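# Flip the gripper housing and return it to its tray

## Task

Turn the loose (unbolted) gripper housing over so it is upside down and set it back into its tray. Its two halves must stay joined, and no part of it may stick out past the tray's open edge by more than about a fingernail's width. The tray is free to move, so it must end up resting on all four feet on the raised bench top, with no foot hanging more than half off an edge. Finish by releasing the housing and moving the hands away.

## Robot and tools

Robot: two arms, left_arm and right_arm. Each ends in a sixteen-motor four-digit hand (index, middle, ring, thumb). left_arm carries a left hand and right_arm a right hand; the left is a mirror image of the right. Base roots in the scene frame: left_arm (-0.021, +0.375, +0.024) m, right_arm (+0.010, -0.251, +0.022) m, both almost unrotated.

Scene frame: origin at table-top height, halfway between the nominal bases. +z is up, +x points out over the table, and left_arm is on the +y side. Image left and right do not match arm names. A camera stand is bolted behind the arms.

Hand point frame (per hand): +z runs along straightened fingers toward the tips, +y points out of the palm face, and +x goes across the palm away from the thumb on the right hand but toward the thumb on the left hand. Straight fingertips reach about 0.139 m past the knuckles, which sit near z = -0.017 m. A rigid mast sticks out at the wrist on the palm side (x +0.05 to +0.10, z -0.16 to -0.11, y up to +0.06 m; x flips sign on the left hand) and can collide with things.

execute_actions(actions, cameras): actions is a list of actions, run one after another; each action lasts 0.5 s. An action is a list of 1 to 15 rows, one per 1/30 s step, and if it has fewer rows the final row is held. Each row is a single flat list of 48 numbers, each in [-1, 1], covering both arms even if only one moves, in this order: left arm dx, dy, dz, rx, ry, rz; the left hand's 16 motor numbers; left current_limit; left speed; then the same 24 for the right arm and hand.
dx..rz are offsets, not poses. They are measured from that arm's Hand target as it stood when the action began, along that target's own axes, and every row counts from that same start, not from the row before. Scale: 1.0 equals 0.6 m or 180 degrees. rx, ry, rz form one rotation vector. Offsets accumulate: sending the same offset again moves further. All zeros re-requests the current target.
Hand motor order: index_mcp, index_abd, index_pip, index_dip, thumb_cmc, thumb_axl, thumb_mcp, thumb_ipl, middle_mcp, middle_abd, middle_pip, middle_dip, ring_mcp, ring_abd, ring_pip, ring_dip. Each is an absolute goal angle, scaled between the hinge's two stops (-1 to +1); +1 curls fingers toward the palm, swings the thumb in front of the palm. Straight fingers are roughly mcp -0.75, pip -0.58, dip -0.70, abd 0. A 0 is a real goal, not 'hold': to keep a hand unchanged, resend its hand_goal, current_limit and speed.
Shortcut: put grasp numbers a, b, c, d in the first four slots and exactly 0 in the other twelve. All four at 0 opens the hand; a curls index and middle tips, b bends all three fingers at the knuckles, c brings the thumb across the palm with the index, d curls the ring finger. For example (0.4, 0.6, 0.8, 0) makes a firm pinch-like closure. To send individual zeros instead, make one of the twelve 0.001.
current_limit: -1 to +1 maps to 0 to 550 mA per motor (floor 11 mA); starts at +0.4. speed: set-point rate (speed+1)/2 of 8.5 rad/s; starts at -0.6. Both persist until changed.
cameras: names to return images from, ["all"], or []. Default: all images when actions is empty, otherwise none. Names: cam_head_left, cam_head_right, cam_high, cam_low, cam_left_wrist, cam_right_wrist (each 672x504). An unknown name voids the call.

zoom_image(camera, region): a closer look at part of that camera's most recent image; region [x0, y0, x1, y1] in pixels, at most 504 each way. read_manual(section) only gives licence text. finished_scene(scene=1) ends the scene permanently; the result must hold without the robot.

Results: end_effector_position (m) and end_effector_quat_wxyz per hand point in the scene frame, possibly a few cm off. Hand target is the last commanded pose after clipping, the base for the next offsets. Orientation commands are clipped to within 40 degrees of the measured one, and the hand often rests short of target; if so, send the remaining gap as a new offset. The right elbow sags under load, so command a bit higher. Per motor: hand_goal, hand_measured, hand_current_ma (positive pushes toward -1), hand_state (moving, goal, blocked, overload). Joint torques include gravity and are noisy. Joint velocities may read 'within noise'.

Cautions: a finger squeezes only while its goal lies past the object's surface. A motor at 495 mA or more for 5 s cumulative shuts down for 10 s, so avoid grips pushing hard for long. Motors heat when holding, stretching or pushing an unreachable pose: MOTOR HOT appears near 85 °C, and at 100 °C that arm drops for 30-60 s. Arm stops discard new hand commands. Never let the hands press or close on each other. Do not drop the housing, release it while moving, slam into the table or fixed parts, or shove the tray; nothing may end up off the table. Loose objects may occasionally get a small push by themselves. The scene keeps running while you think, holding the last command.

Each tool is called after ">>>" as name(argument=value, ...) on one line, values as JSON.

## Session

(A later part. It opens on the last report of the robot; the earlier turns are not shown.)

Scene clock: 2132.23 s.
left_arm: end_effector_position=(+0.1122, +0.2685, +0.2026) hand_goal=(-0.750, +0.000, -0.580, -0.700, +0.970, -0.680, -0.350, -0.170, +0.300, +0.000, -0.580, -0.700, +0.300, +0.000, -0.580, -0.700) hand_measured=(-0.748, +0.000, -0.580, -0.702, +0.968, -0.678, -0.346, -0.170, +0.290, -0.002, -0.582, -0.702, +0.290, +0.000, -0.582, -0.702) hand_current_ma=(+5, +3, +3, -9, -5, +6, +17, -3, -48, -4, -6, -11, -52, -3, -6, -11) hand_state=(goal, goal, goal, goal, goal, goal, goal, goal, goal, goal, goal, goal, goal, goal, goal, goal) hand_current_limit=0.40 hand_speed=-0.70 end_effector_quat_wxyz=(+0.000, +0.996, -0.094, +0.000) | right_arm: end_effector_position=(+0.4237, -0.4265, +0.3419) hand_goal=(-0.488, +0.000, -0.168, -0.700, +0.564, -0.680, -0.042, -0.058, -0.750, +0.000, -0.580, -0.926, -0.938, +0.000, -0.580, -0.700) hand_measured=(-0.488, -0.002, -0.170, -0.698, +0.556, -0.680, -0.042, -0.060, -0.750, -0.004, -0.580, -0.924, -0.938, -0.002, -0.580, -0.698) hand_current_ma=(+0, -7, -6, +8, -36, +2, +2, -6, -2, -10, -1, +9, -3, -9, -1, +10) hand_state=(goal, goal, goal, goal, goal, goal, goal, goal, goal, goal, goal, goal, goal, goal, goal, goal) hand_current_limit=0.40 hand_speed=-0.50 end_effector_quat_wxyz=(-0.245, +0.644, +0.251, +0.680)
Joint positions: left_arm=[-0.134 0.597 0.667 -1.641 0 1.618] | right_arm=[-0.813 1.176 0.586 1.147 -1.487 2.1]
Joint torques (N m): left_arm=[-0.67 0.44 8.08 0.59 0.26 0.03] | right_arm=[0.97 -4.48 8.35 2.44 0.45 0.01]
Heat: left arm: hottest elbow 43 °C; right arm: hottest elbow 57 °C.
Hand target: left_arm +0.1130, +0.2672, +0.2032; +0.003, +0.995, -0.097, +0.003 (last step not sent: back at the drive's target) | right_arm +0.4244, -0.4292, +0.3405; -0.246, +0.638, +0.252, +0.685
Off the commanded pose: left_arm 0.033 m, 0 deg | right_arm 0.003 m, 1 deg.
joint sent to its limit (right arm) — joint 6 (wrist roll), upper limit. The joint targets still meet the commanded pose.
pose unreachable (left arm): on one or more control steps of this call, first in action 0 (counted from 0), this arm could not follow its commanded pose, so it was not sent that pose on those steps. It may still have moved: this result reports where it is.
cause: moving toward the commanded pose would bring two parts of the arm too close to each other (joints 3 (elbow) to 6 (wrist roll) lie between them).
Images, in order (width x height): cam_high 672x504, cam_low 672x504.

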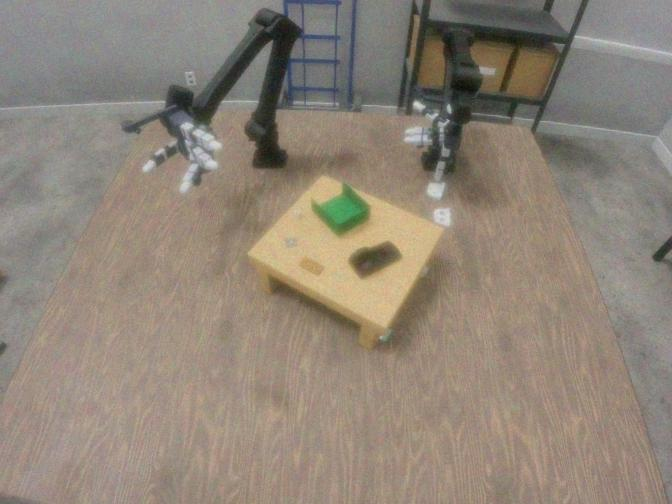

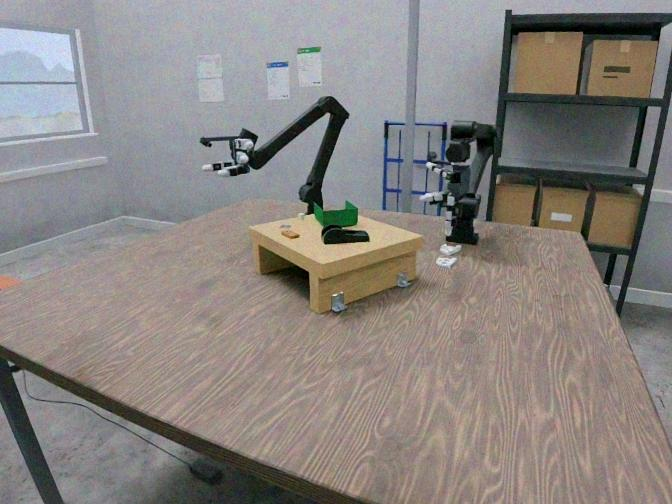

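>>> execute_actions(actions=[])

Scene clock: 2181.50 s.
left_arm: end_effector_position=(+0.1122, +0.2685, +0.2026) hand_goal=(-0.750, +0.000, -0.580, -0.700, +0.970, -0.680, -0.350, -0.170, +0.300, +0.000, -0.580, -0.700, +0.300, +0.000, -0.580, -0.700) hand_measured=(-0.748, +0.000, -0.580, -0.702, +0.968, -0.678, -0.346, -0.170, +0.290, -0.002, -0.582, -0.702, +0.290, +0.000, -0.582, -0.702) hand_current_ma=(+5, +3, +3, -9, -5, +6, +17, -3, -48, -4, -6, -11, -52, -3, -6, -11) hand_state=(goal, goal, goal, goal, goal, goal, goal, goal, goal, goal, goal, goal, goal, goal, goal, goal) hand_current_limit=0.40 hand_speed=-0.70 end_effector_quat_wxyz=(+0.000, +0.996, -0.094, +0.000) | right_arm: end_effector_position=(+0.4237, -0.4265, +0.3419) hand_goal=(-0.488, +0.000, -0.168, -0.700, +0.564, -0.680, -0.042, -0.058, -0.750, +0.000, -0.580, -0.926, -0.938, +0.000, -0.580, -0.700) hand_measured=(-0.488, -0.002, -0.170, -0.698, +0.556, -0.680, -0.042, -0.060, -0.750, -0.004, -0.580, -0.924, -0.938, -0.002, -0.580, -0.698) hand_current_ma=(+0, -7, -6, +8, -36, +2, +2, -6, -2, -10, -1, +9, -3, -9, -1, +10) hand_state=(goal, goal, goal, goal, goal, goal, goal, goal, goal, goal, goal, goal, goal, goal, goal, goal) hand_current_limit=0.40 hand_speed=-0.50 end_effector_quat_wxyz=(-0.245, +0.644, +0.251, +0.680)
Joint positions: left_arm=[-0.134 0.597 0.667 -1.641 0 1.618] | right_arm=[-0.813 1.176 0.586 1.147 -1.487 2.1]
Joint velocities: within noise
Joint torques (N m): left_arm=[-1.03 0.44 8.09 0.59 0.28 0.02] | right_arm=[0.73 -5.36 8.29 2.54 0.54 0.02]
Heat: left arm: hottest elbow 41 °C; right arm: hottest elbow 57 °C.
Hand target: left_arm +0.1130, +0.2672, +0.2032; +0.003, +0.995, -0.097, +0.003 (last step not sent: back at the drive's target) | right_arm +0.4244, -0.4292, +0.3405; -0.246, +0.638, +0.252, +0.685
Off the commanded pose: left_arm 0.033 m, 0 deg | right_arm 0.003 m, 1 deg.
camera_calibration:
cam_left_wrist: T_world_to_cam=[[-0.646783, 0.762092, 0.0297962, -0.172742], [0.534138, 0.424742, 0.730952, -0.371602], [0.544397, 0.488683, -0.681778, 0.0680374], [0, 0, 0, 1]] pos_world=[0.0497208, 0.256231, 0.323157]
cam_right_wrist: T_world_to_cam=[[0.450487, -0.472704, -0.757372, -0.0994148], [-0.873032, -0.0557918, -0.48446, 0.468037], [0.186751, 0.879453, -0.43782, 0.568752], [0, 0, 0, 1]] pos_world=[0.347182, -0.521072, 0.400462]

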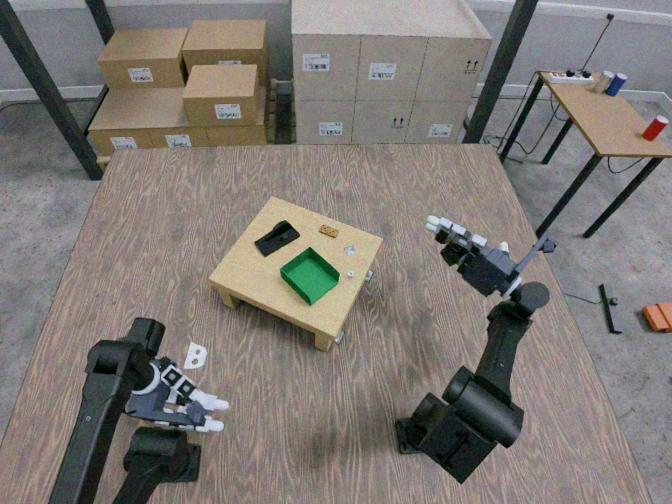

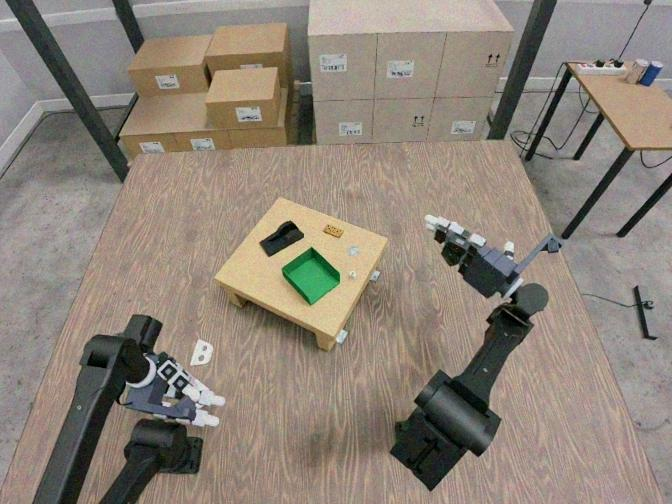

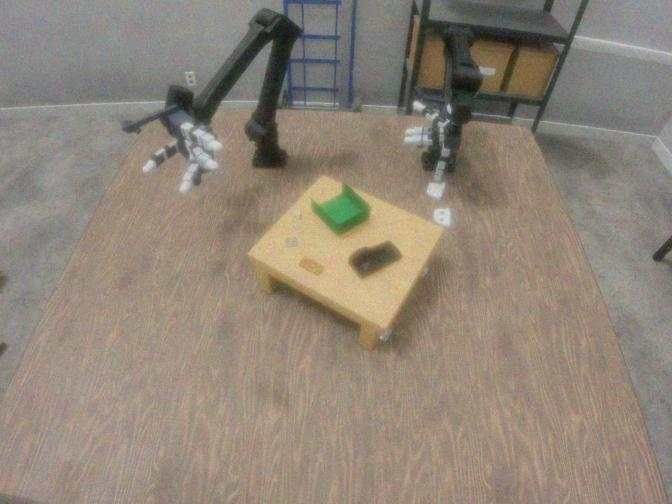

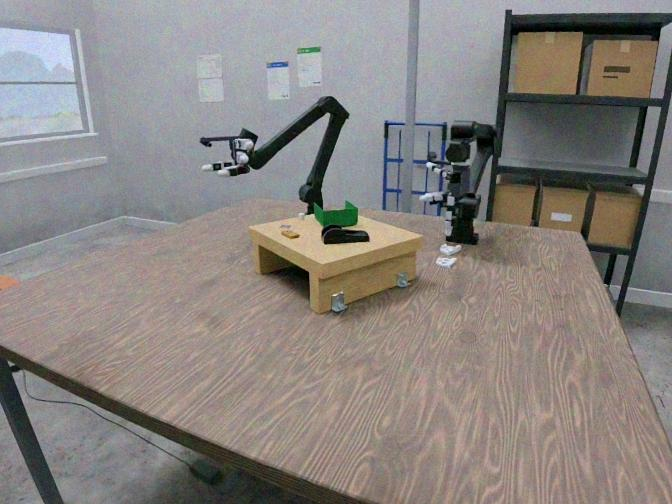

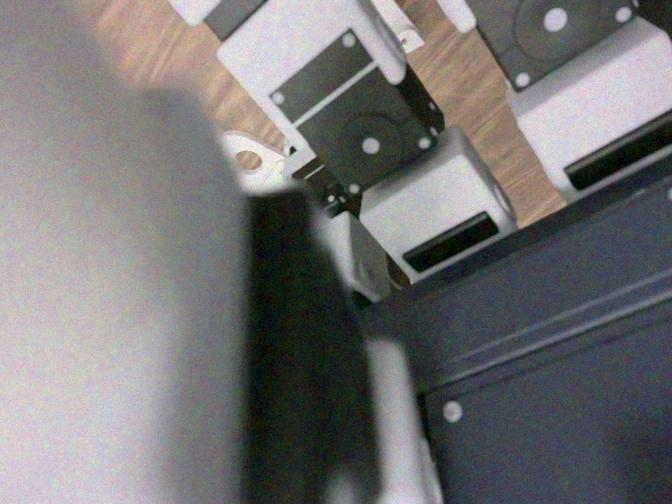

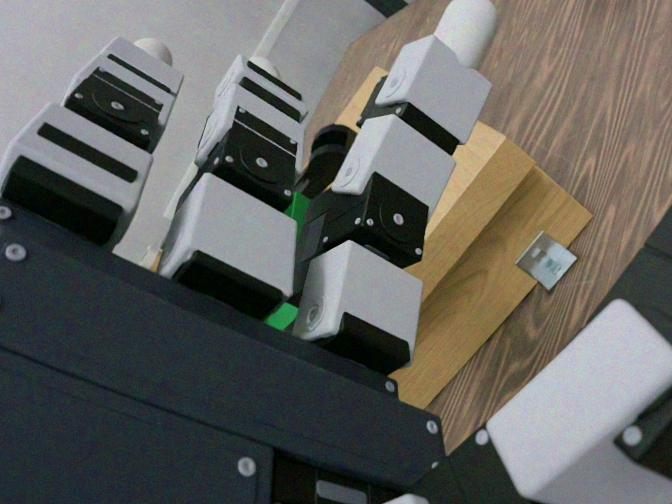

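>>> execute_actions(actions=[[[0.086,-0.0144,0,0,0,0.0111,-0.75,0.08,-0.58,-0.70,0.97,-0.68,-0.35,-0.17,-0.75,-0.08,-0.58,-0.70,0.30,0.001,-0.58,-0.70,0.40,-0.70,0,0,0,0,0,0,0,0,0.75,0,0,0,0,0,0,0,0,0,0,0,0,0,0.4,-0.5]],[[0.086,-0.0144,0,0,0,0.0111,-0.75,0.08,-0.58,-0.70,0.97,-0.68,-0.35,-0.17,-0.75,-0.08,-0.58,-0.70,0.30,0.001,-0.58,-0.70,0.40,-0.70,0,0,0,0,0,0,0,0,0.75,0,0,0,0,0,0,0,0,0,0,0,0,0,0.4,-0.5]],[[0.086,-0.0144,0,0,0,0.0111,-0.75,0.08,-0.58,-0.70,0.97,-0.68,-0.35,-0.17,-0.75,-0.08,-0.58,-0.70,0.30,0.001,-0.58,-0.70,0.40,-0.70,0,0,0,0,0,0,0,0,0.75,0,0,0,0,0,0,0,0,0,0,0,0,0,0.4,-0.5]]], cameras=["cam_head_left","cam_head_right","cam_high","cam_low","cam_left_wrist"])

Scene clock: 2225.13 s.
left_arm: end_effector_position=(+0.2541, +0.2594, +0.1891) hand_goal=(-0.750, +0.080, -0.580, -0.700, +0.970, -0.680, -0.350, -0.170, -0.750, -0.080, -0.580, -0.700, +0.300, +0.000, -0.580, -0.700) hand_measured=(-0.748, +0.078, -0.580, -0.702, +0.970, -0.678, -0.346, -0.170, -0.746, -0.078, -0.582, -0.702, +0.290, +0.000, -0.582, -0.702) hand_current_ma=(+6, -10, +3, -9, -1, +6, +17, -3, +19, +6, -6, -11, -52, -2, -6, -11) hand_state=(goal, goal, goal, goal, goal, goal, goal, goal, goal, goal, goal, goal, goal, goal, goal, goal) hand_current_limit=0.40 hand_speed=-0.70 end_effector_quat_wxyz=(+0.001, +0.990, -0.139, -0.017) | right_arm: end_effector_position=(+0.4237, -0.4265, +0.3419) hand_goal=(-0.488, +0.000, -0.168, -0.700, +0.564, -0.680, -0.042, -0.058, -0.750, +0.000, -0.580, -0.926, -0.938, +0.000, -0.580, -0.700) hand_measured=(-0.488, -0.002, -0.170, -0.698, +0.556, -0.680, -0.042, -0.060, -0.750, -0.004, -0.580, -0.924, -0.938, -0.002, -0.580, -0.698) hand_current_ma=(+0, -7, -6, +8, -36, +2, +2, -6, -2, -10, -1, +9, -3, -9, -1, +10) hand_state=(goal, goal, goal, goal, goal, goal, goal, goal, goal, goal, goal, goal, goal, goal, goal, goal) hand_current_limit=0.40 hand_speed=-0.50 end_effector_quat_wxyz=(-0.245, +0.644, +0.251, +0.680)
Joint positions: left_arm=[-0.09 1.11 0.88 -1.375 0 1.753] | right_arm=[-0.813 1.176 0.586 1.147 -1.487 2.1]
Joint torques (N m): left_arm=[-0.67 -5.3 11.21 0.81 0.24 0.2] | right_arm=[1.38 -4.54 8.28 2.67 0.51 0.03]
Heat: left arm: hottest elbow 41 °C; right arm: hottest elbow 56 °C.
Hand target: left_arm +0.2695, +0.2573, +0.2039; +0.003, +0.989, -0.149, +0.003 | right_arm +0.4244, -0.4292, +0.3405; -0.246, +0.638, +0.252, +0.685
Off the commanded pose: left_arm 0.021 m, 3 deg | right_arm 0.003 m, 1 deg.
joint sent to its limit (right arm) — joint 6 (wrist roll), upper limit. The joint targets still meet the commanded pose.
camera_calibration:
cam_left_wrist: T_world_to_cam=[[-0.573954, 0.817217, 0.0522721, -0.110705], [0.595015, 0.372336, 0.712266, -0.43204], [0.562613, 0.439911, -0.699961, -0.00250741], [0, 0, 0, 1]] pos_world=[0.194942, 0.252437, 0.311759]
Images, in order (width x height): cam_head_left 672x504, cam_head_right 672x504, cam_high 672x504, cam_low 672x504, cam_left_wrist 672x504.

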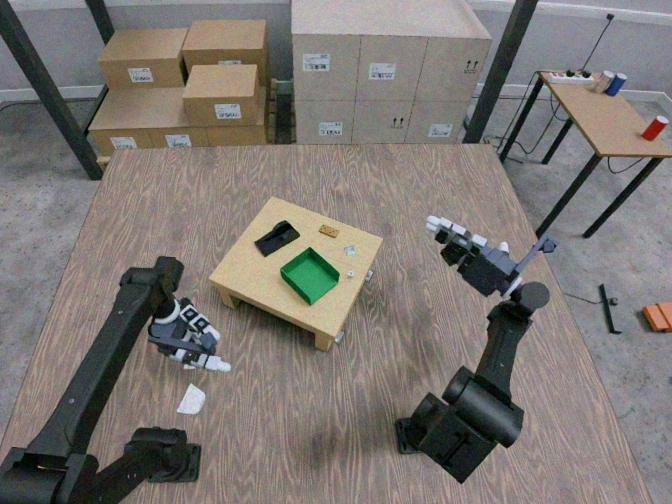

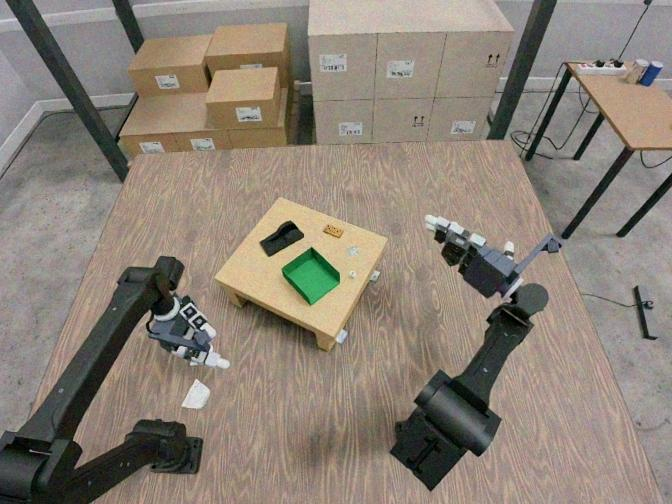

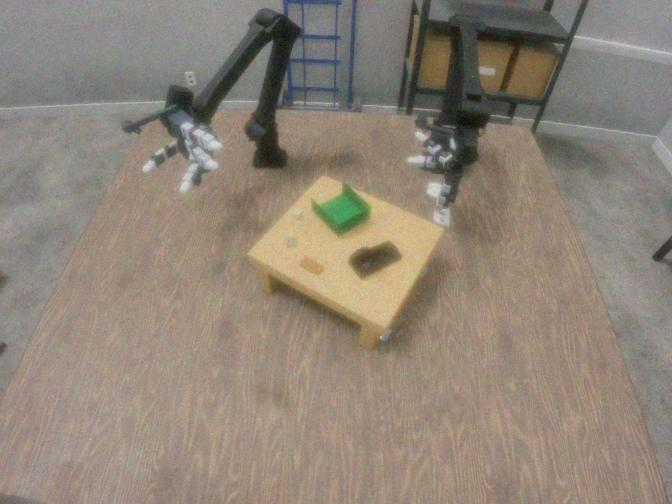

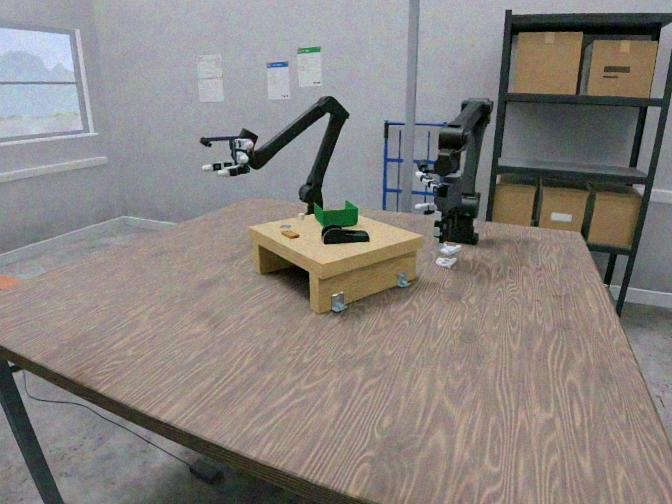

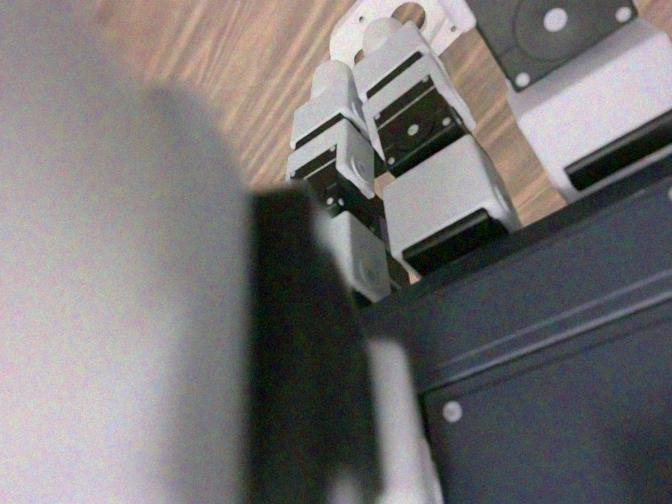

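>>> zoom_image(camera="cam_left_wrist", region=[240, 0, 540, 225])

>>> zoom_image(camera="cam_low", region=[400, 200, 500, 290])

Scaled by 1.680 from the camera's 672x504 image, which has a finer 960x720 frame.

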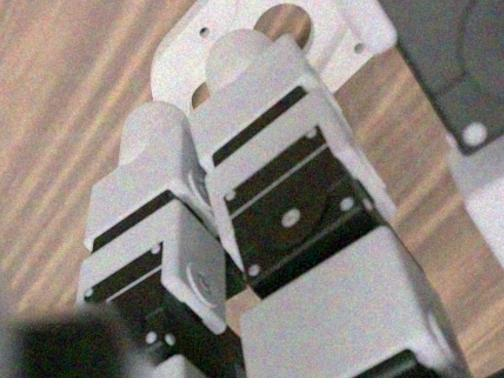

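Scaled by 5.040 from the camera's 672x504 image, which has a finer 960x720 frame.

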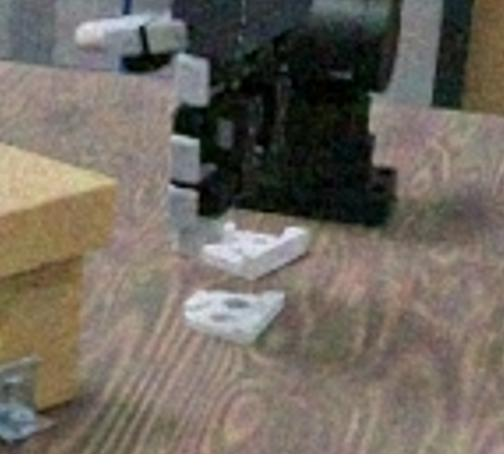

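>>> execute_actions(actions=[[[-0.0177,-0.0313,0.0333,0,0,0,-0.75,0.08,-0.58,-0.70,0.97,-0.68,-0.35,-0.17,-0.75,-0.08,-0.58,-0.70,0.30,0.001,-0.58,-0.70,0.40,-0.70,0,0,0,0,0,0,0,0,0.75,0,0,0,0,0,0,0,0,0,0,0,0,0,0.4,-0.5]]], cameras=["cam_low","cam_left_wrist"])

>>> zoom_image(camera="cam_left_wrist", region=[240, 0, 540, 225])

>>> zoom_image(camera="cam_low", region=[400, 200, 500, 290])

Scene clock: 2296.67 s.
left_arm: end_effector_position=(+0.2629, +0.2784, +0.1872) hand_goal=(-0.750, +0.080, -0.580, -0.700, +0.970, -0.680, -0.350, -0.170, -0.750, -0.080, -0.580, -0.700, +0.300, +0.000, -0.580, -0.700) hand_measured=(-0.748, +0.078, -0.580, -0.702, +0.970, -0.678, -0.346, -0.170, -0.748, -0.078, -0.582, -0.702, +0.290, +0.000, -0.582, -0.702) hand_current_ma=(+5, -10, +3, -9, -1, +6, +17, -3, +13, +6, -6, -11, -52, -2, -6, -11) hand_state=(goal, goal, goal, goal, goal, goal, goal, goal, goal, goal, goal, goal, goal, goal, goal, goal) hand_current_limit=0.40 hand_speed=-0.70 end_effector_quat_wxyz=(-0.001, +0.990, -0.140, +0.000) | right_arm: end_effector_position=(+0.4237, -0.4265, +0.3419) hand_goal=(-0.488, +0.000, -0.168, -0.700, +0.564, -0.680, -0.042, -0.058, -0.750, +0.000, -0.580, -0.926, -0.938, +0.000, -0.580, -0.700) hand_measured=(-0.488, -0.002, -0.170, -0.698, +0.556, -0.680, -0.042, -0.060, -0.750, -0.004, -0.580, -0.924, -0.938, -0.002, -0.580, -0.698) hand_current_ma=(+0, -7, -6, +8, -36, +2, +2, -6, -2, -10, -1, +9, -3, -9, -1, +10) hand_state=(goal, goal, goal, goal, goal, goal, goal, goal, goal, goal, goal, goal, goal, goal, goal, goal) hand_current_limit=0.40 hand_speed=-0.50 end_effector_quat_wxyz=(-0.245, +0.644, +0.251, +0.680)
Joint positions: left_arm=[-0.021 1.11 0.875 -1.337 -0.001 1.823] | right_arm=[-0.813 1.176 0.586 1.147 -1.487 2.1]
Joint torques (N m): left_arm=[-0.21 -5.48 7.46 1.02 0.27 0.16] | right_arm=[1.32 -5.13 8.39 2.69 0.49 0.01]
Heat: left arm: hottest elbow 44 °C; right arm: hottest elbow 56 °C.
Hand target: left_arm +0.2650, +0.2783, +0.1838; +0.003, +0.989, -0.149, +0.003 | right_arm +0.4244, -0.4292, +0.3405; -0.246, +0.638, +0.252, +0.685
Off the commanded pose: left_arm 0.004 m, 1 deg | right_arm 0.003 m, 1 deg.
joint sent to its limit (right arm) — joint 6 (wrist roll), upper limit. The joint targets still meet the commanded pose.
camera_calibration:
cam_left_wrist: T_world_to_cam=[[-0.573556, 0.818552, 0.0317285, -0.117641], [0.571802, 0.372323, 0.731039, -0.440438], [0.58658, 0.437434, -0.681597, -0.0261927], [0, 0, 0, 1]] pos_world=[0.199734, 0.271738, 0.307857]
Images, in order (width x height): cam_low 672x504, cam_left_wrist 672x504.

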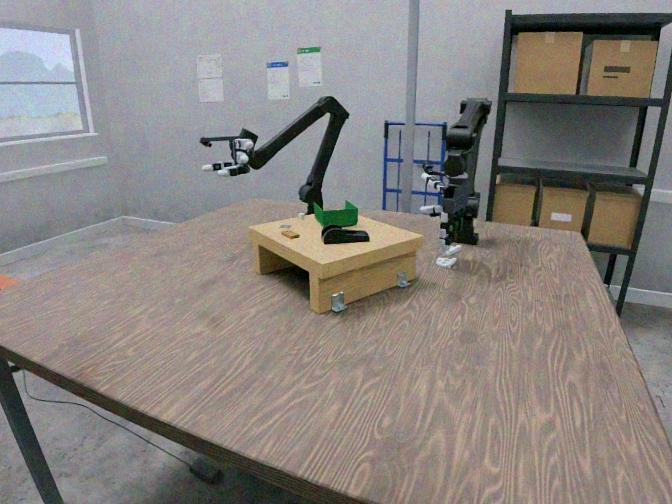

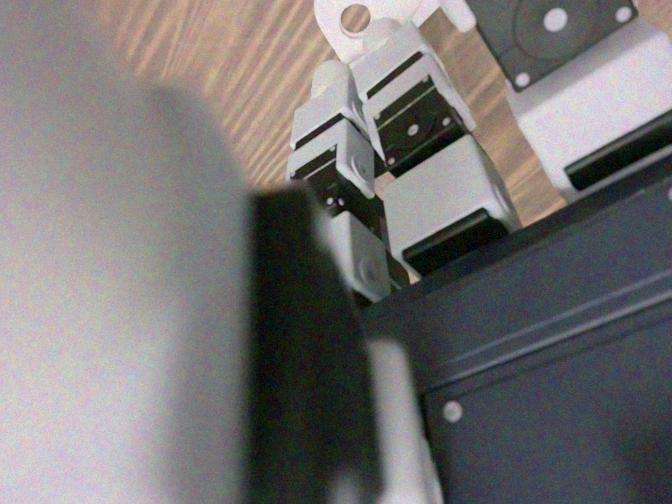

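Scaled by 1.680 from the camera's 672x504 image, which has a finer 960x720 frame.

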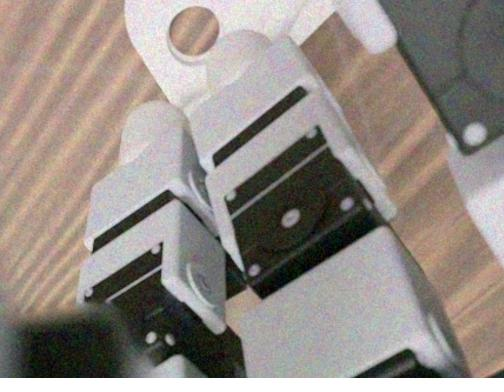

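Scaled by 5.040 from the camera's 672x504 image, which has a finer 960x720 frame.

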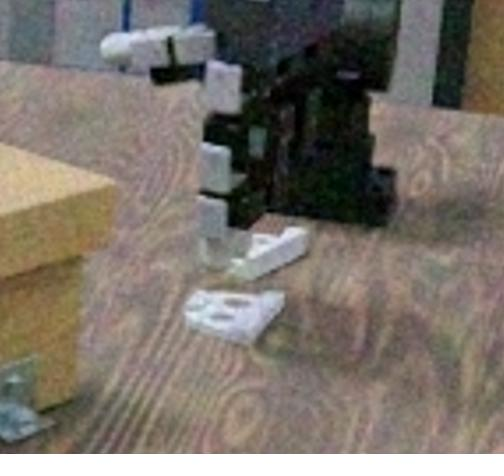

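>>> execute_actions(actions=[[[-0.010,0.0025,0.025,0,0,-0.048,-0.75,0.08,-0.58,-0.70,0.97,-0.68,-0.35,-0.17,-0.75,-0.08,-0.58,-0.70,0.30,0.001,-0.58,-0.70,0.40,-0.70,0,0,0,0,0,0,0,0,0.75,0,0,0,0,0,0,0,0,0,0,0,0,0,0.4,-0.5]]], cameras=["cam_low","cam_left_wrist"])

>>> zoom_image(camera="cam_left_wrist", region=[240, 0, 540, 225])

>>> zoom_image(camera="cam_low", region=[400, 200, 500, 290])

Scene clock: 2318.23 s.
left_arm: end_effector_position=(+0.2540, +0.2794, +0.1656) hand_goal=(-0.750, +0.080, -0.580, -0.700, +0.970, -0.680, -0.350, -0.170, -0.750, -0.080, -0.580, -0.700, +0.300, +0.000, -0.580, -0.700) hand_measured=(-0.748, +0.078, -0.580, -0.702, +0.970, -0.678, -0.346, -0.170, -0.748, -0.078, -0.582, -0.702, +0.290, +0.000, -0.582, -0.702) hand_current_ma=(+5, -10, +3, -9, -1, +6, +17, -3, +13, +6, -6, -11, -52, -2, -6, -11) hand_state=(goal, goal, goal, goal, goal, goal, goal, goal, goal, goal, goal, goal, goal, goal, goal, goal) hand_current_limit=0.40 hand_speed=-0.70 end_effector_quat_wxyz=(+0.000, +0.997, -0.081, -0.012) | right_arm: end_effector_position=(+0.4237, -0.4265, +0.3419) hand_goal=(-0.488, +0.000, -0.168, -0.700, +0.564, -0.680, -0.042, -0.058, -0.750, +0.000, -0.580, -0.926, -0.938, +0.000, -0.580, -0.700) hand_measured=(-0.488, -0.002, -0.170, -0.698, +0.556, -0.680, -0.042, -0.060, -0.750, -0.004, -0.580, -0.924, -0.938, -0.002, -0.580, -0.698) hand_current_ma=(+0, -7, -6, +8, -36, +2, +2, -6, -2, -10, -1, +9, -3, -9, -1, +10) hand_state=(goal, goal, goal, goal, goal, goal, goal, goal, goal, goal, goal, goal, goal, goal, goal, goal) hand_current_limit=0.40 hand_speed=-0.50 end_effector_quat_wxyz=(-0.245, +0.644, +0.251, +0.680)
Joint positions: left_arm=[-0.021 1.087 0.801 -1.309 -0.001 1.704] | right_arm=[-0.813 1.176 0.586 1.147 -1.487 2.1]
Joint torques (N m): left_arm=[-0.5 -6.77 7.6 0.96 0.3 -0.13] | right_arm=[0.73 -4.89 8.35 2.63 0.46 0]
Heat: left arm: hottest elbow 43 °C; right arm: hottest elbow 56 °C.
Hand target: left_arm +0.2589, +0.2785, +0.1688; +0.003, +0.997, -0.074, +0.003 | right_arm +0.4244, -0.4292, +0.3405; -0.246, +0.638, +0.252, +0.685
Off the commanded pose: left_arm 0.006 m, 2 deg | right_arm 0.003 m, 1 deg.
joint sent to its limit (right arm) — joint 6 (wrist roll), upper limit. The joint targets still meet the commanded pose.
camera_calibration:
cam_left_wrist: T_world_to_cam=[[-0.666178, 0.744257, 0.0478423, -0.0812275], [0.540263, 0.437372, 0.718903, -0.427997], [0.514124, 0.504765, -0.693462, -0.0346313], [0, 0, 0, 1]] pos_world=[0.194924, 0.265129, 0.287559]
Images, in order (width x height): cam_low 672x504, cam_left_wrist 672x504.

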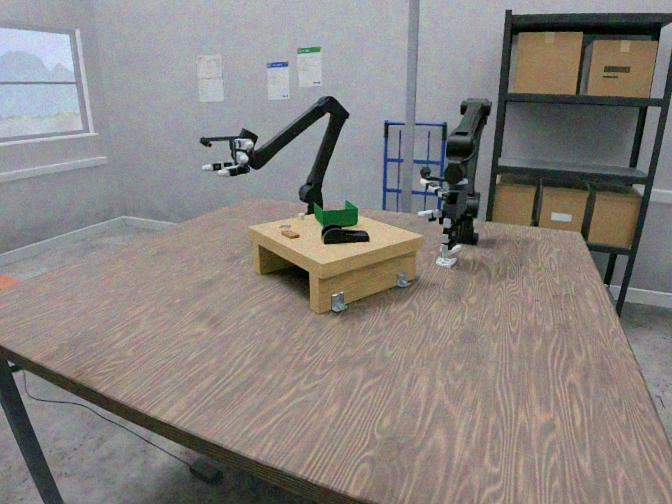

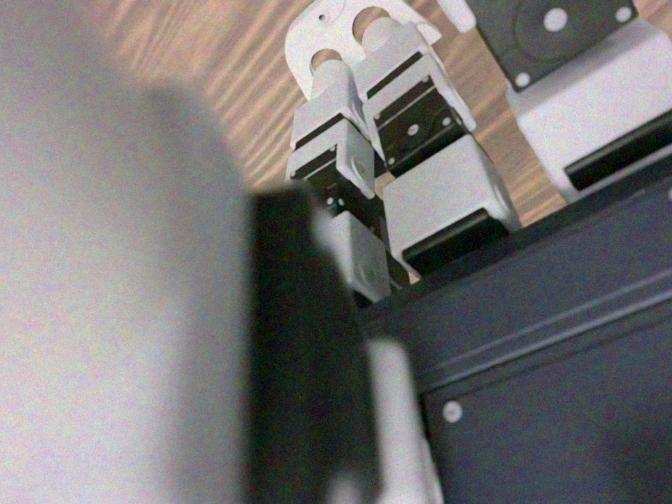

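Scaled by 1.680 from the camera's 672x504 image, which has a finer 960x720 frame.

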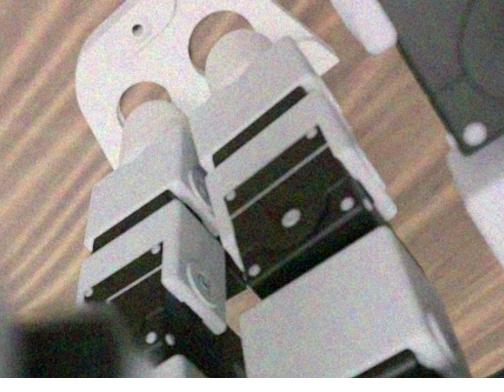

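Scaled by 5.040 from the camera's 672x504 image, which has a finer 960x720 frame.

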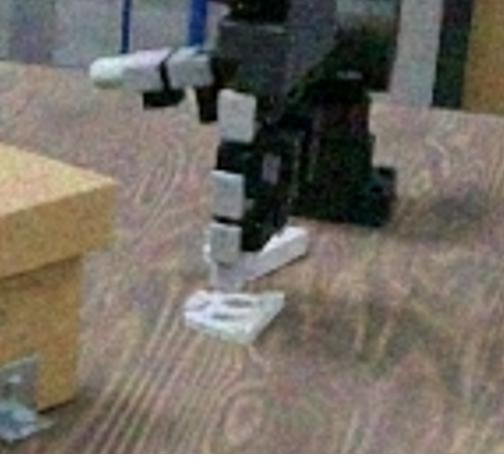

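>>> execute_actions(actions=[[[0.003,0.001,0.017,0,0,0,-0.75,0.08,-0.58,-0.70,0.97,-0.68,-0.35,-0.17,-0.75,-0.08,-0.58,-0.70,0.30,0.001,-0.58,-0.70,0.40,-0.70,0,0,0,0,0,0,0,0,0.75,0,0,0,0,0,0,0,0,0,0,0,0,0,0.4,-0.5]],[[0,0,0.010,0,0,0,-0.75,0.08,-0.58,-0.70,0.97,-0.68,-0.35,-0.17,-0.75,-0.08,-0.58,-0.70,0.30,0.001,-0.58,-0.70,0.40,-0.70,0,0,0,0,0,0,0,0,0.75,0,0,0,0,0,0,0,0,0,0,0,0,0,0.4,-0.5]]], cameras=["cam_low","cam_left_wrist"])

>>> zoom_image(camera="cam_left_wrist", region=[240, 0, 540, 225])

>>> zoom_image(camera="cam_low", region=[400, 200, 500, 290])

Scene clock: 2335.83 s.
left_arm: end_effector_position=(+0.2567, +0.2793, +0.1553) hand_goal=(-0.750, +0.080, -0.580, -0.700, +0.970, -0.680, -0.350, -0.170, -0.750, -0.080, -0.580, -0.700, +0.300, +0.000, -0.580, -0.700) hand_measured=(-0.748, +0.078, -0.580, -0.702, +0.970, -0.678, -0.346, -0.170, -0.748, -0.078, -0.582, -0.702, +0.290, +0.000, -0.582, -0.702) hand_current_ma=(+5, -10, +3, -9, -1, +6, +17, -3, +13, +6, -6, -11, -52, -2, -6, -11) hand_state=(goal, goal, goal, goal, goal, goal, goal, goal, goal, goal, goal, goal, goal, goal, goal, goal) hand_current_limit=0.40 hand_speed=-0.70 end_effector_quat_wxyz=(-0.001, +0.997, -0.078, -0.001) | right_arm: end_effector_position=(+0.4237, -0.4265, +0.3419) hand_goal=(-0.488, +0.000, -0.168, -0.700, +0.564, -0.680, -0.042, -0.058, -0.750, +0.000, -0.580, -0.926, -0.938, +0.000, -0.580, -0.700) hand_measured=(-0.488, -0.002, -0.170, -0.698, +0.556, -0.680, -0.042, -0.060, -0.750, -0.004, -0.580, -0.924, -0.938, -0.002, -0.580, -0.698) hand_current_ma=(+0, -7, -6, +8, -36, +2, +2, -6, -2, -10, -1, +9, -3, -9, -1, +10) hand_state=(goal, goal, goal, goal, goal, goal, goal, goal, goal, goal, goal, goal, goal, goal, goal, goal) hand_current_limit=0.40 hand_speed=-0.50 end_effector_quat_wxyz=(-0.245, +0.644, +0.251, +0.680)
Joint positions: left_arm=[-0.021 1.087 0.772 -1.259 -0.001 1.699] | right_arm=[-0.813 1.176 0.586 1.147 -1.487 2.1]
Joint torques (N m): left_arm=[-0.91 -5.07 7.35 1.05 0.28 -0.12] | right_arm=[1.03 -5.13 8.12 2.59 0.46 0.03]
Heat: left arm: hottest elbow 43 °C; right arm: hottest elbow 56 °C.
Hand target: left_arm +0.2606, +0.2775, +0.1525; +0.003, +0.997, -0.074, +0.003 | right_arm +0.4244, -0.4292, +0.3405; -0.246, +0.638, +0.252, +0.685
Off the commanded pose: left_arm 0.005 m, 1 deg | right_arm 0.003 m, 1 deg.
joint sent to its limit (right arm) — joint 6 (wrist roll), upper limit. The joint targets still meet the commanded pose.
camera_calibration:
cam_left_wrist: T_world_to_cam=[[-0.670449, 0.741234, 0.0327146, -0.0747196], [0.522306, 0.440193, 0.730361, -0.419974], [0.526967, 0.506757, -0.682278, -0.0486898], [0, 0, 0, 1]] pos_world=[0.194917, 0.264928, 0.275957]
Images, in order (width x height): cam_low 672x504, cam_left_wrist 672x504.

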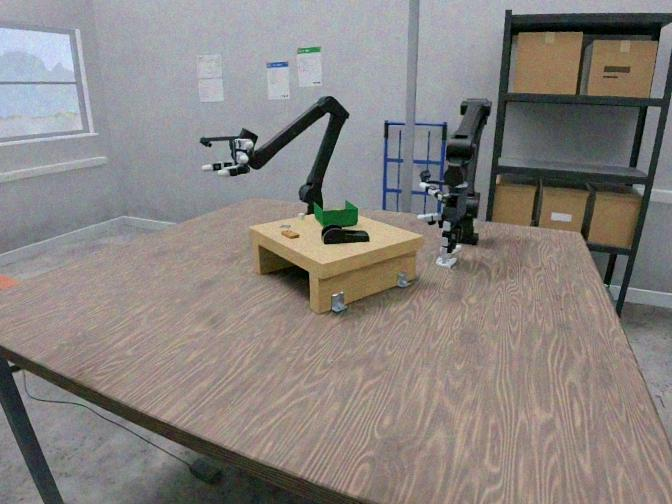

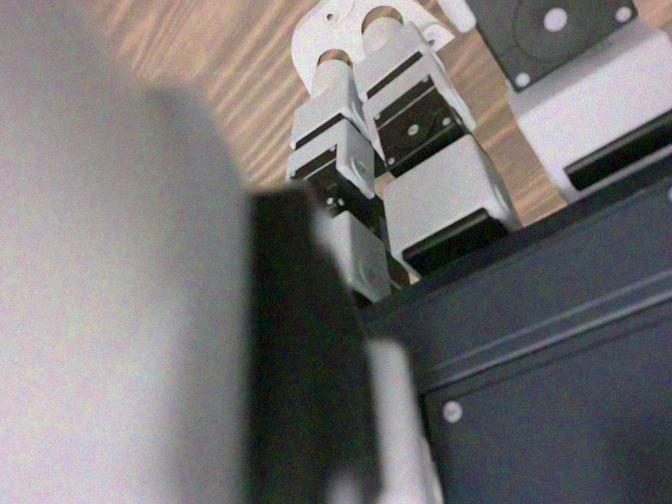

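Scaled by 1.680 from the camera's 672x504 image, which has a finer 960x720 frame.

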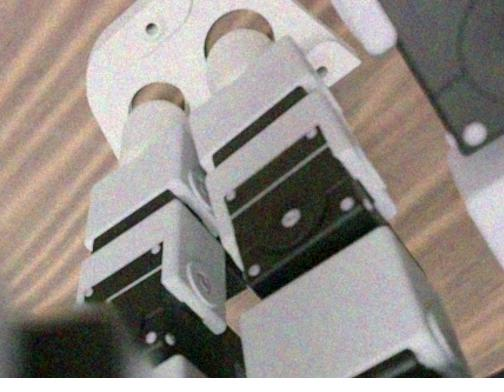

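Scaled by 5.040 from the camera's 672x504 image, which has a finer 960x720 frame.

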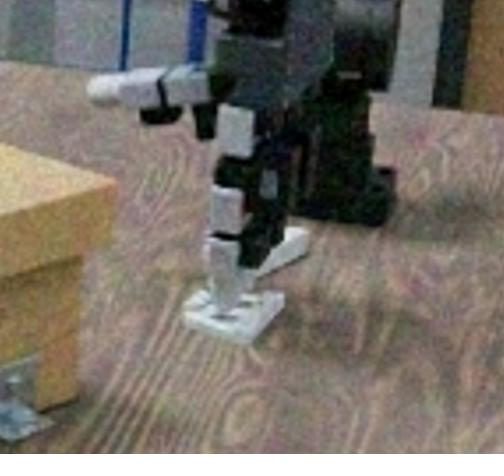

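>>> execute_actions(actions=[[[0,0,0.012,0,0,0,-0.75,0.08,-0.58,-0.70,0.97,-0.68,-0.35,-0.17,-0.75,-0.08,-0.58,-0.70,0.30,0.001,-0.58,-0.70,0.40,-0.70,0,0,0,0,0,0,0,0,0.75,0,0,0,0,0,0,0,0,0,0,0,0,0,0.4,-0.5]],[[0,0,0.008,0,0,0,-0.75,0.08,-0.58,-0.70,0.97,-0.68,-0.35,-0.17,-0.75,-0.08,-0.58,-0.70,0.30,0.001,-0.58,-0.70,0.40,-0.70,0,0,0,0,0,0,0,0,0.75,0,0,0,0,0,0,0,0,0,0,0,0,0,0.4,-0.5]]], cameras=["cam_low","cam_left_wrist"])

>>> zoom_image(camera="cam_left_wrist", region=[240, 0, 540, 225])

>>> zoom_image(camera="cam_low", region=[400, 200, 500, 290])

Scene clock: 2344.60 s.
left_arm: end_effector_position=(+0.2570, +0.2793, +0.1457) hand_goal=(-0.750, +0.080, -0.580, -0.700, +0.970, -0.680, -0.350, -0.170, -0.750, -0.080, -0.580, -0.700, +0.300, +0.000, -0.580, -0.700) hand_measured=(-0.748, +0.078, -0.580, -0.702, +0.970, -0.678, -0.346, -0.170, -0.748, -0.078, -0.582, -0.702, +0.290, +0.000, -0.582, -0.702) hand_current_ma=(+5, -5, +3, -9, -1, +6, +17, -3, +13, +6, -6, -11, -52, -2, -6, -11) hand_state=(goal, goal, goal, goal, goal, goal, goal, goal, goal, goal, goal, goal, goal, goal, goal, goal) hand_current_limit=0.40 hand_speed=-0.70 end_effector_quat_wxyz=(-0.001, +0.997, -0.078, +0.003) | right_arm: end_effector_position=(+0.4237, -0.4265, +0.3419) hand_goal=(-0.488, +0.000, -0.168, -0.700, +0.564, -0.680, -0.042, -0.058, -0.750, +0.000, -0.580, -0.926, -0.938, +0.000, -0.580, -0.700) hand_measured=(-0.488, -0.002, -0.170, -0.698, +0.556, -0.680, -0.042, -0.060, -0.750, -0.004, -0.580, -0.924, -0.938, -0.002, -0.580, -0.698) hand_current_ma=(+0, -7, -6, +8, -36, +2, +2, -6, -2, -10, -1, +9, -3, -9, -1, +10) hand_state=(goal, goal, goal, goal, goal, goal, goal, goal, goal, goal, goal, goal, goal, goal, goal, goal) hand_current_limit=0.40 hand_speed=-0.50 end_effector_quat_wxyz=(-0.245, +0.644, +0.251, +0.680)
Joint positions: left_arm=[-0.021 1.091 0.748 -1.222 -0.001 1.699] | right_arm=[-0.813 1.176 0.586 1.147 -1.487 2.1]
Joint torques (N m): left_arm=[-1.03 -4.07 7.25 1.07 0.28 -0.09] | right_arm=[0.97 -5.13 8.39 2.7 0.5 -0.01]
Heat: left arm: hottest elbow 42 °C; right arm: hottest elbow 56 °C.
Hand target: left_arm +0.2608, +0.2774, +0.1406; +0.003, +0.997, -0.074, +0.003 | right_arm +0.4244, -0.4292, +0.3405; -0.246, +0.638, +0.252, +0.685
Off the commanded pose: left_arm 0.007 m, 1 deg | right_arm 0.003 m, 1 deg.
joint sent to its limit (right arm) — joint 6 (wrist roll), upper limit. The joint targets still meet the commanded pose.
camera_calibration:
cam_left_wrist: T_world_to_cam=[[-0.670717, 0.741228, 0.026815, -0.0732378], [0.515982, 0.440317, 0.734768, -0.412207], [0.532823, 0.506658, -0.677789, -0.0575159], [0, 0, 0, 1]] pos_world=[0.194215, 0.264928, 0.265856]
Images, in order (width x height): cam_low 672x504, cam_left_wrist 672x504.

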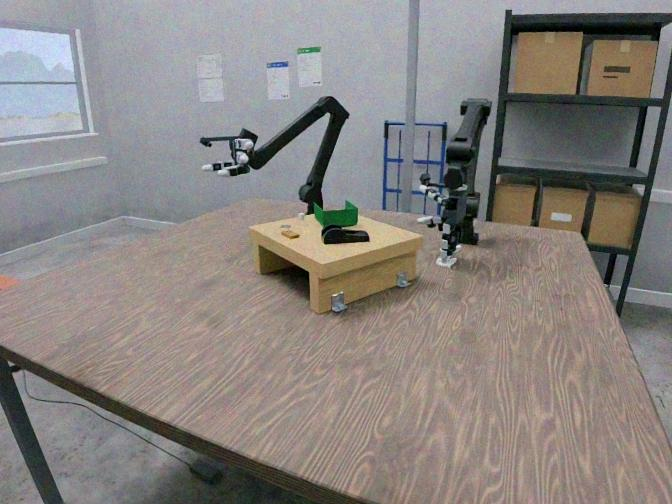

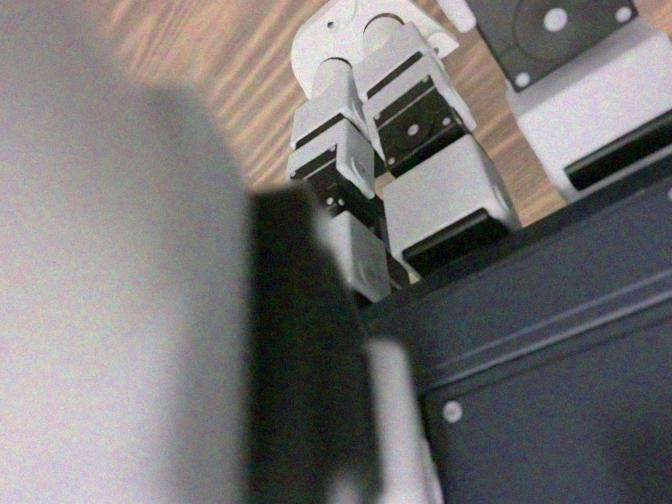

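Scaled by 1.680 from the camera's 672x504 image, which has a finer 960x720 frame.

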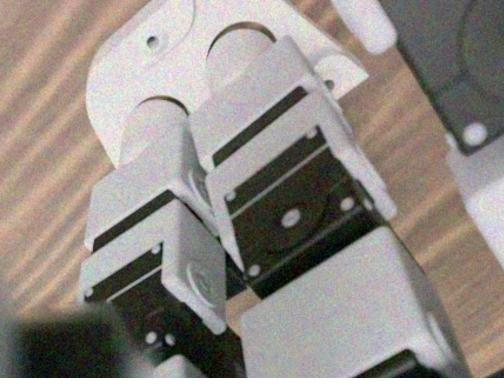

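Scaled by 5.040 from the camera's 672x504 image, which has a finer 960x720 frame.

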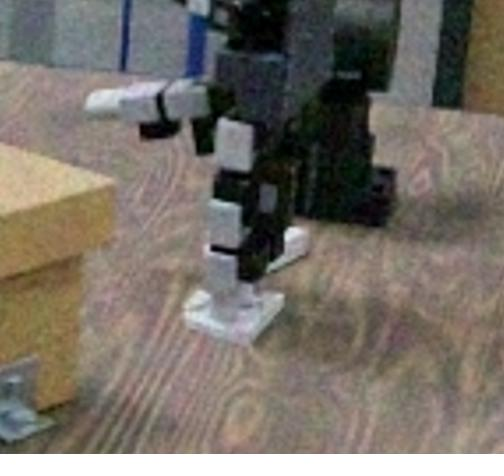

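>>> execute_actions(actions=[[[0.0104,-0.0332,0.006,0,0,-0.0065,-0.75,0.08,-0.58,-0.70,0.97,-0.68,-0.35,-0.17,-0.75,-0.08,-0.58,-0.70,0.30,0.001,-0.58,-0.70,0.40,-0.70,0,0,0,0,0,0,0,0,0.75,0,0,0,0,0,0,0,0,0,0,0,0,0,0.4,-0.5]],[[0.0104,-0.0332,0,0,0,-0.0065,-0.75,0.08,-0.58,-0.70,0.97,-0.68,-0.35,-0.17,-0.75,-0.08,-0.58,-0.70,0.30,0.001,-0.58,-0.70,0.40,-0.70,0,0,0,0,0,0,0,0,0.75,0,0,0,0,0,0,0,0,0,0,0,0,0,0.4,-0.5]]], cameras=["cam_low","cam_left_wrist"])

>>> zoom_image(camera="cam_left_wrist", region=[240, 0, 540, 225])

>>> zoom_image(camera="cam_low", region=[400, 200, 500, 290])

Scene clock: 2362.40 s.
left_arm: end_effector_position=(+0.2645, +0.3050, +0.1428) hand_goal=(-0.750, +0.080, -0.580, -0.700, +0.970, -0.680, -0.350, -0.170, -0.750, -0.080, -0.580, -0.700, +0.300, +0.000, -0.580, -0.700) hand_measured=(-0.698, +0.096, -0.544, -0.682, +0.970, -0.678, -0.346, -0.170, -0.710, -0.078, -0.556, -0.688, +0.290, +0.000, -0.582, -0.702) hand_current_ma=(+270, +61, +175, +81, +0, +6, +18, -3, +198, +9, +112, +54, -52, -2, -6, -11) hand_state=(blocked, goal, blocked, goal, goal, goal, goal, goal, blocked, goal, blocked, goal, goal, goal, goal, goal) hand_current_limit=0.40 hand_speed=-0.70 end_effector_quat_wxyz=(+0.016, +0.998, -0.060, +0.000) | right_arm: end_effector_position=(+0.4237, -0.4265, +0.3419) hand_goal=(-0.488, +0.000, -0.168, -0.700, +0.564, -0.680, -0.042, -0.058, -0.750, +0.000, -0.580, -0.926, -0.938, +0.000, -0.580, -0.700) hand_measured=(-0.488, -0.002, -0.170, -0.698, +0.556, -0.680, -0.042, -0.060, -0.750, -0.004, -0.580, -0.924, -0.938, -0.002, -0.580, -0.698) hand_current_ma=(+0, -7, -6, +8, -36, +2, +2, -6, -2, -10, -1, +9, -3, -9, -1, +10) hand_state=(goal, goal, goal, goal, goal, goal, goal, goal, goal, goal, goal, goal, goal, goal, goal, goal) hand_current_limit=0.40 hand_speed=-0.50 end_effector_quat_wxyz=(-0.245, +0.644, +0.251, +0.680)
Joint positions: left_arm=[0.092 1.12 0.753 -1.208 0.031 1.776] | right_arm=[-0.813 1.176 0.586 1.147 -1.487 2.1]
Joint torques (N m): left_arm=[0.67 -3.02 8.77 1.42 -0.48 0.1] | right_arm=[1.26 -4.89 8.32 2.66 0.53 0.02]
Heat: left arm: hottest elbow 43 °C; right arm: hottest elbow 56 °C.
Hand target: left_arm +0.2786, +0.3152, +0.1369; +0.003, +0.999, -0.053, +0.003 | right_arm +0.4244, -0.4292, +0.3405; -0.246, +0.638, +0.252, +0.685
Off the commanded pose: left_arm 0.018 m, 2 deg | right_arm 0.003 m, 1 deg.
joint sent to its limit (right arm) — joint 6 (wrist roll), upper limit. The joint targets still meet the commanded pose.
camera_calibration:
cam_left_wrist: T_world_to_cam=[[-0.697223, 0.716794, 0.00931196, -0.0701748], [0.505611, 0.482515, 0.715218, -0.432588], [0.50817, 0.503374, -0.69884, -0.0659595], [0, 0, 0, 1]] pos_world=[0.203313, 0.292233, 0.263953]
Images, in order (width x height): cam_low 672x504, cam_left_wrist 672x504.

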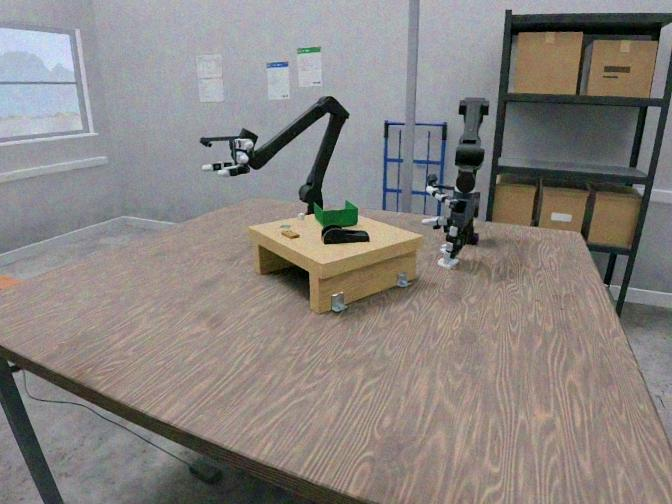

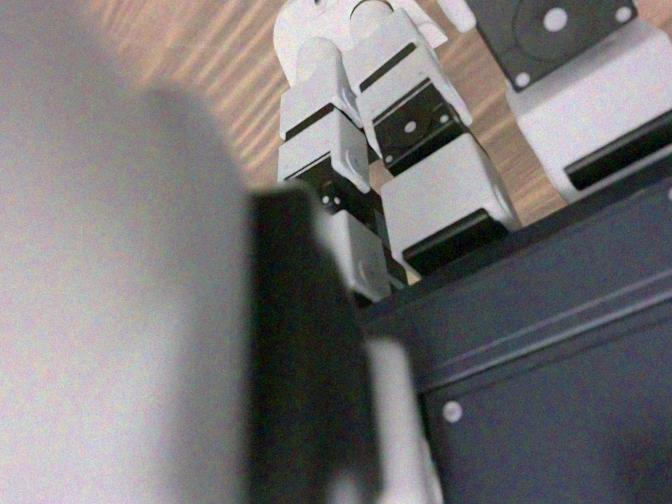

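Scaled by 1.680 from the camera's 672x504 image, which has a finer 960x720 frame.

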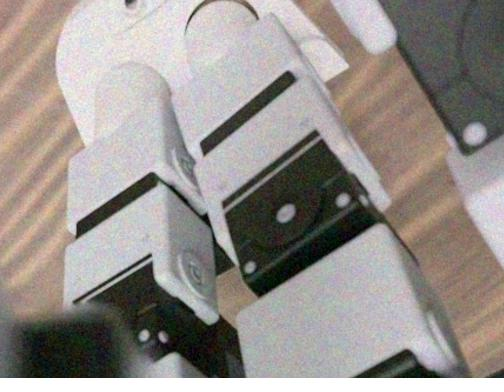

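Scaled by 5.040 from the camera's 672x504 image, which has a finer 960x720 frame.

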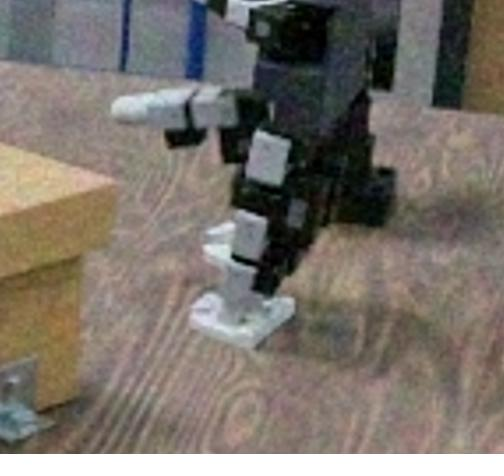

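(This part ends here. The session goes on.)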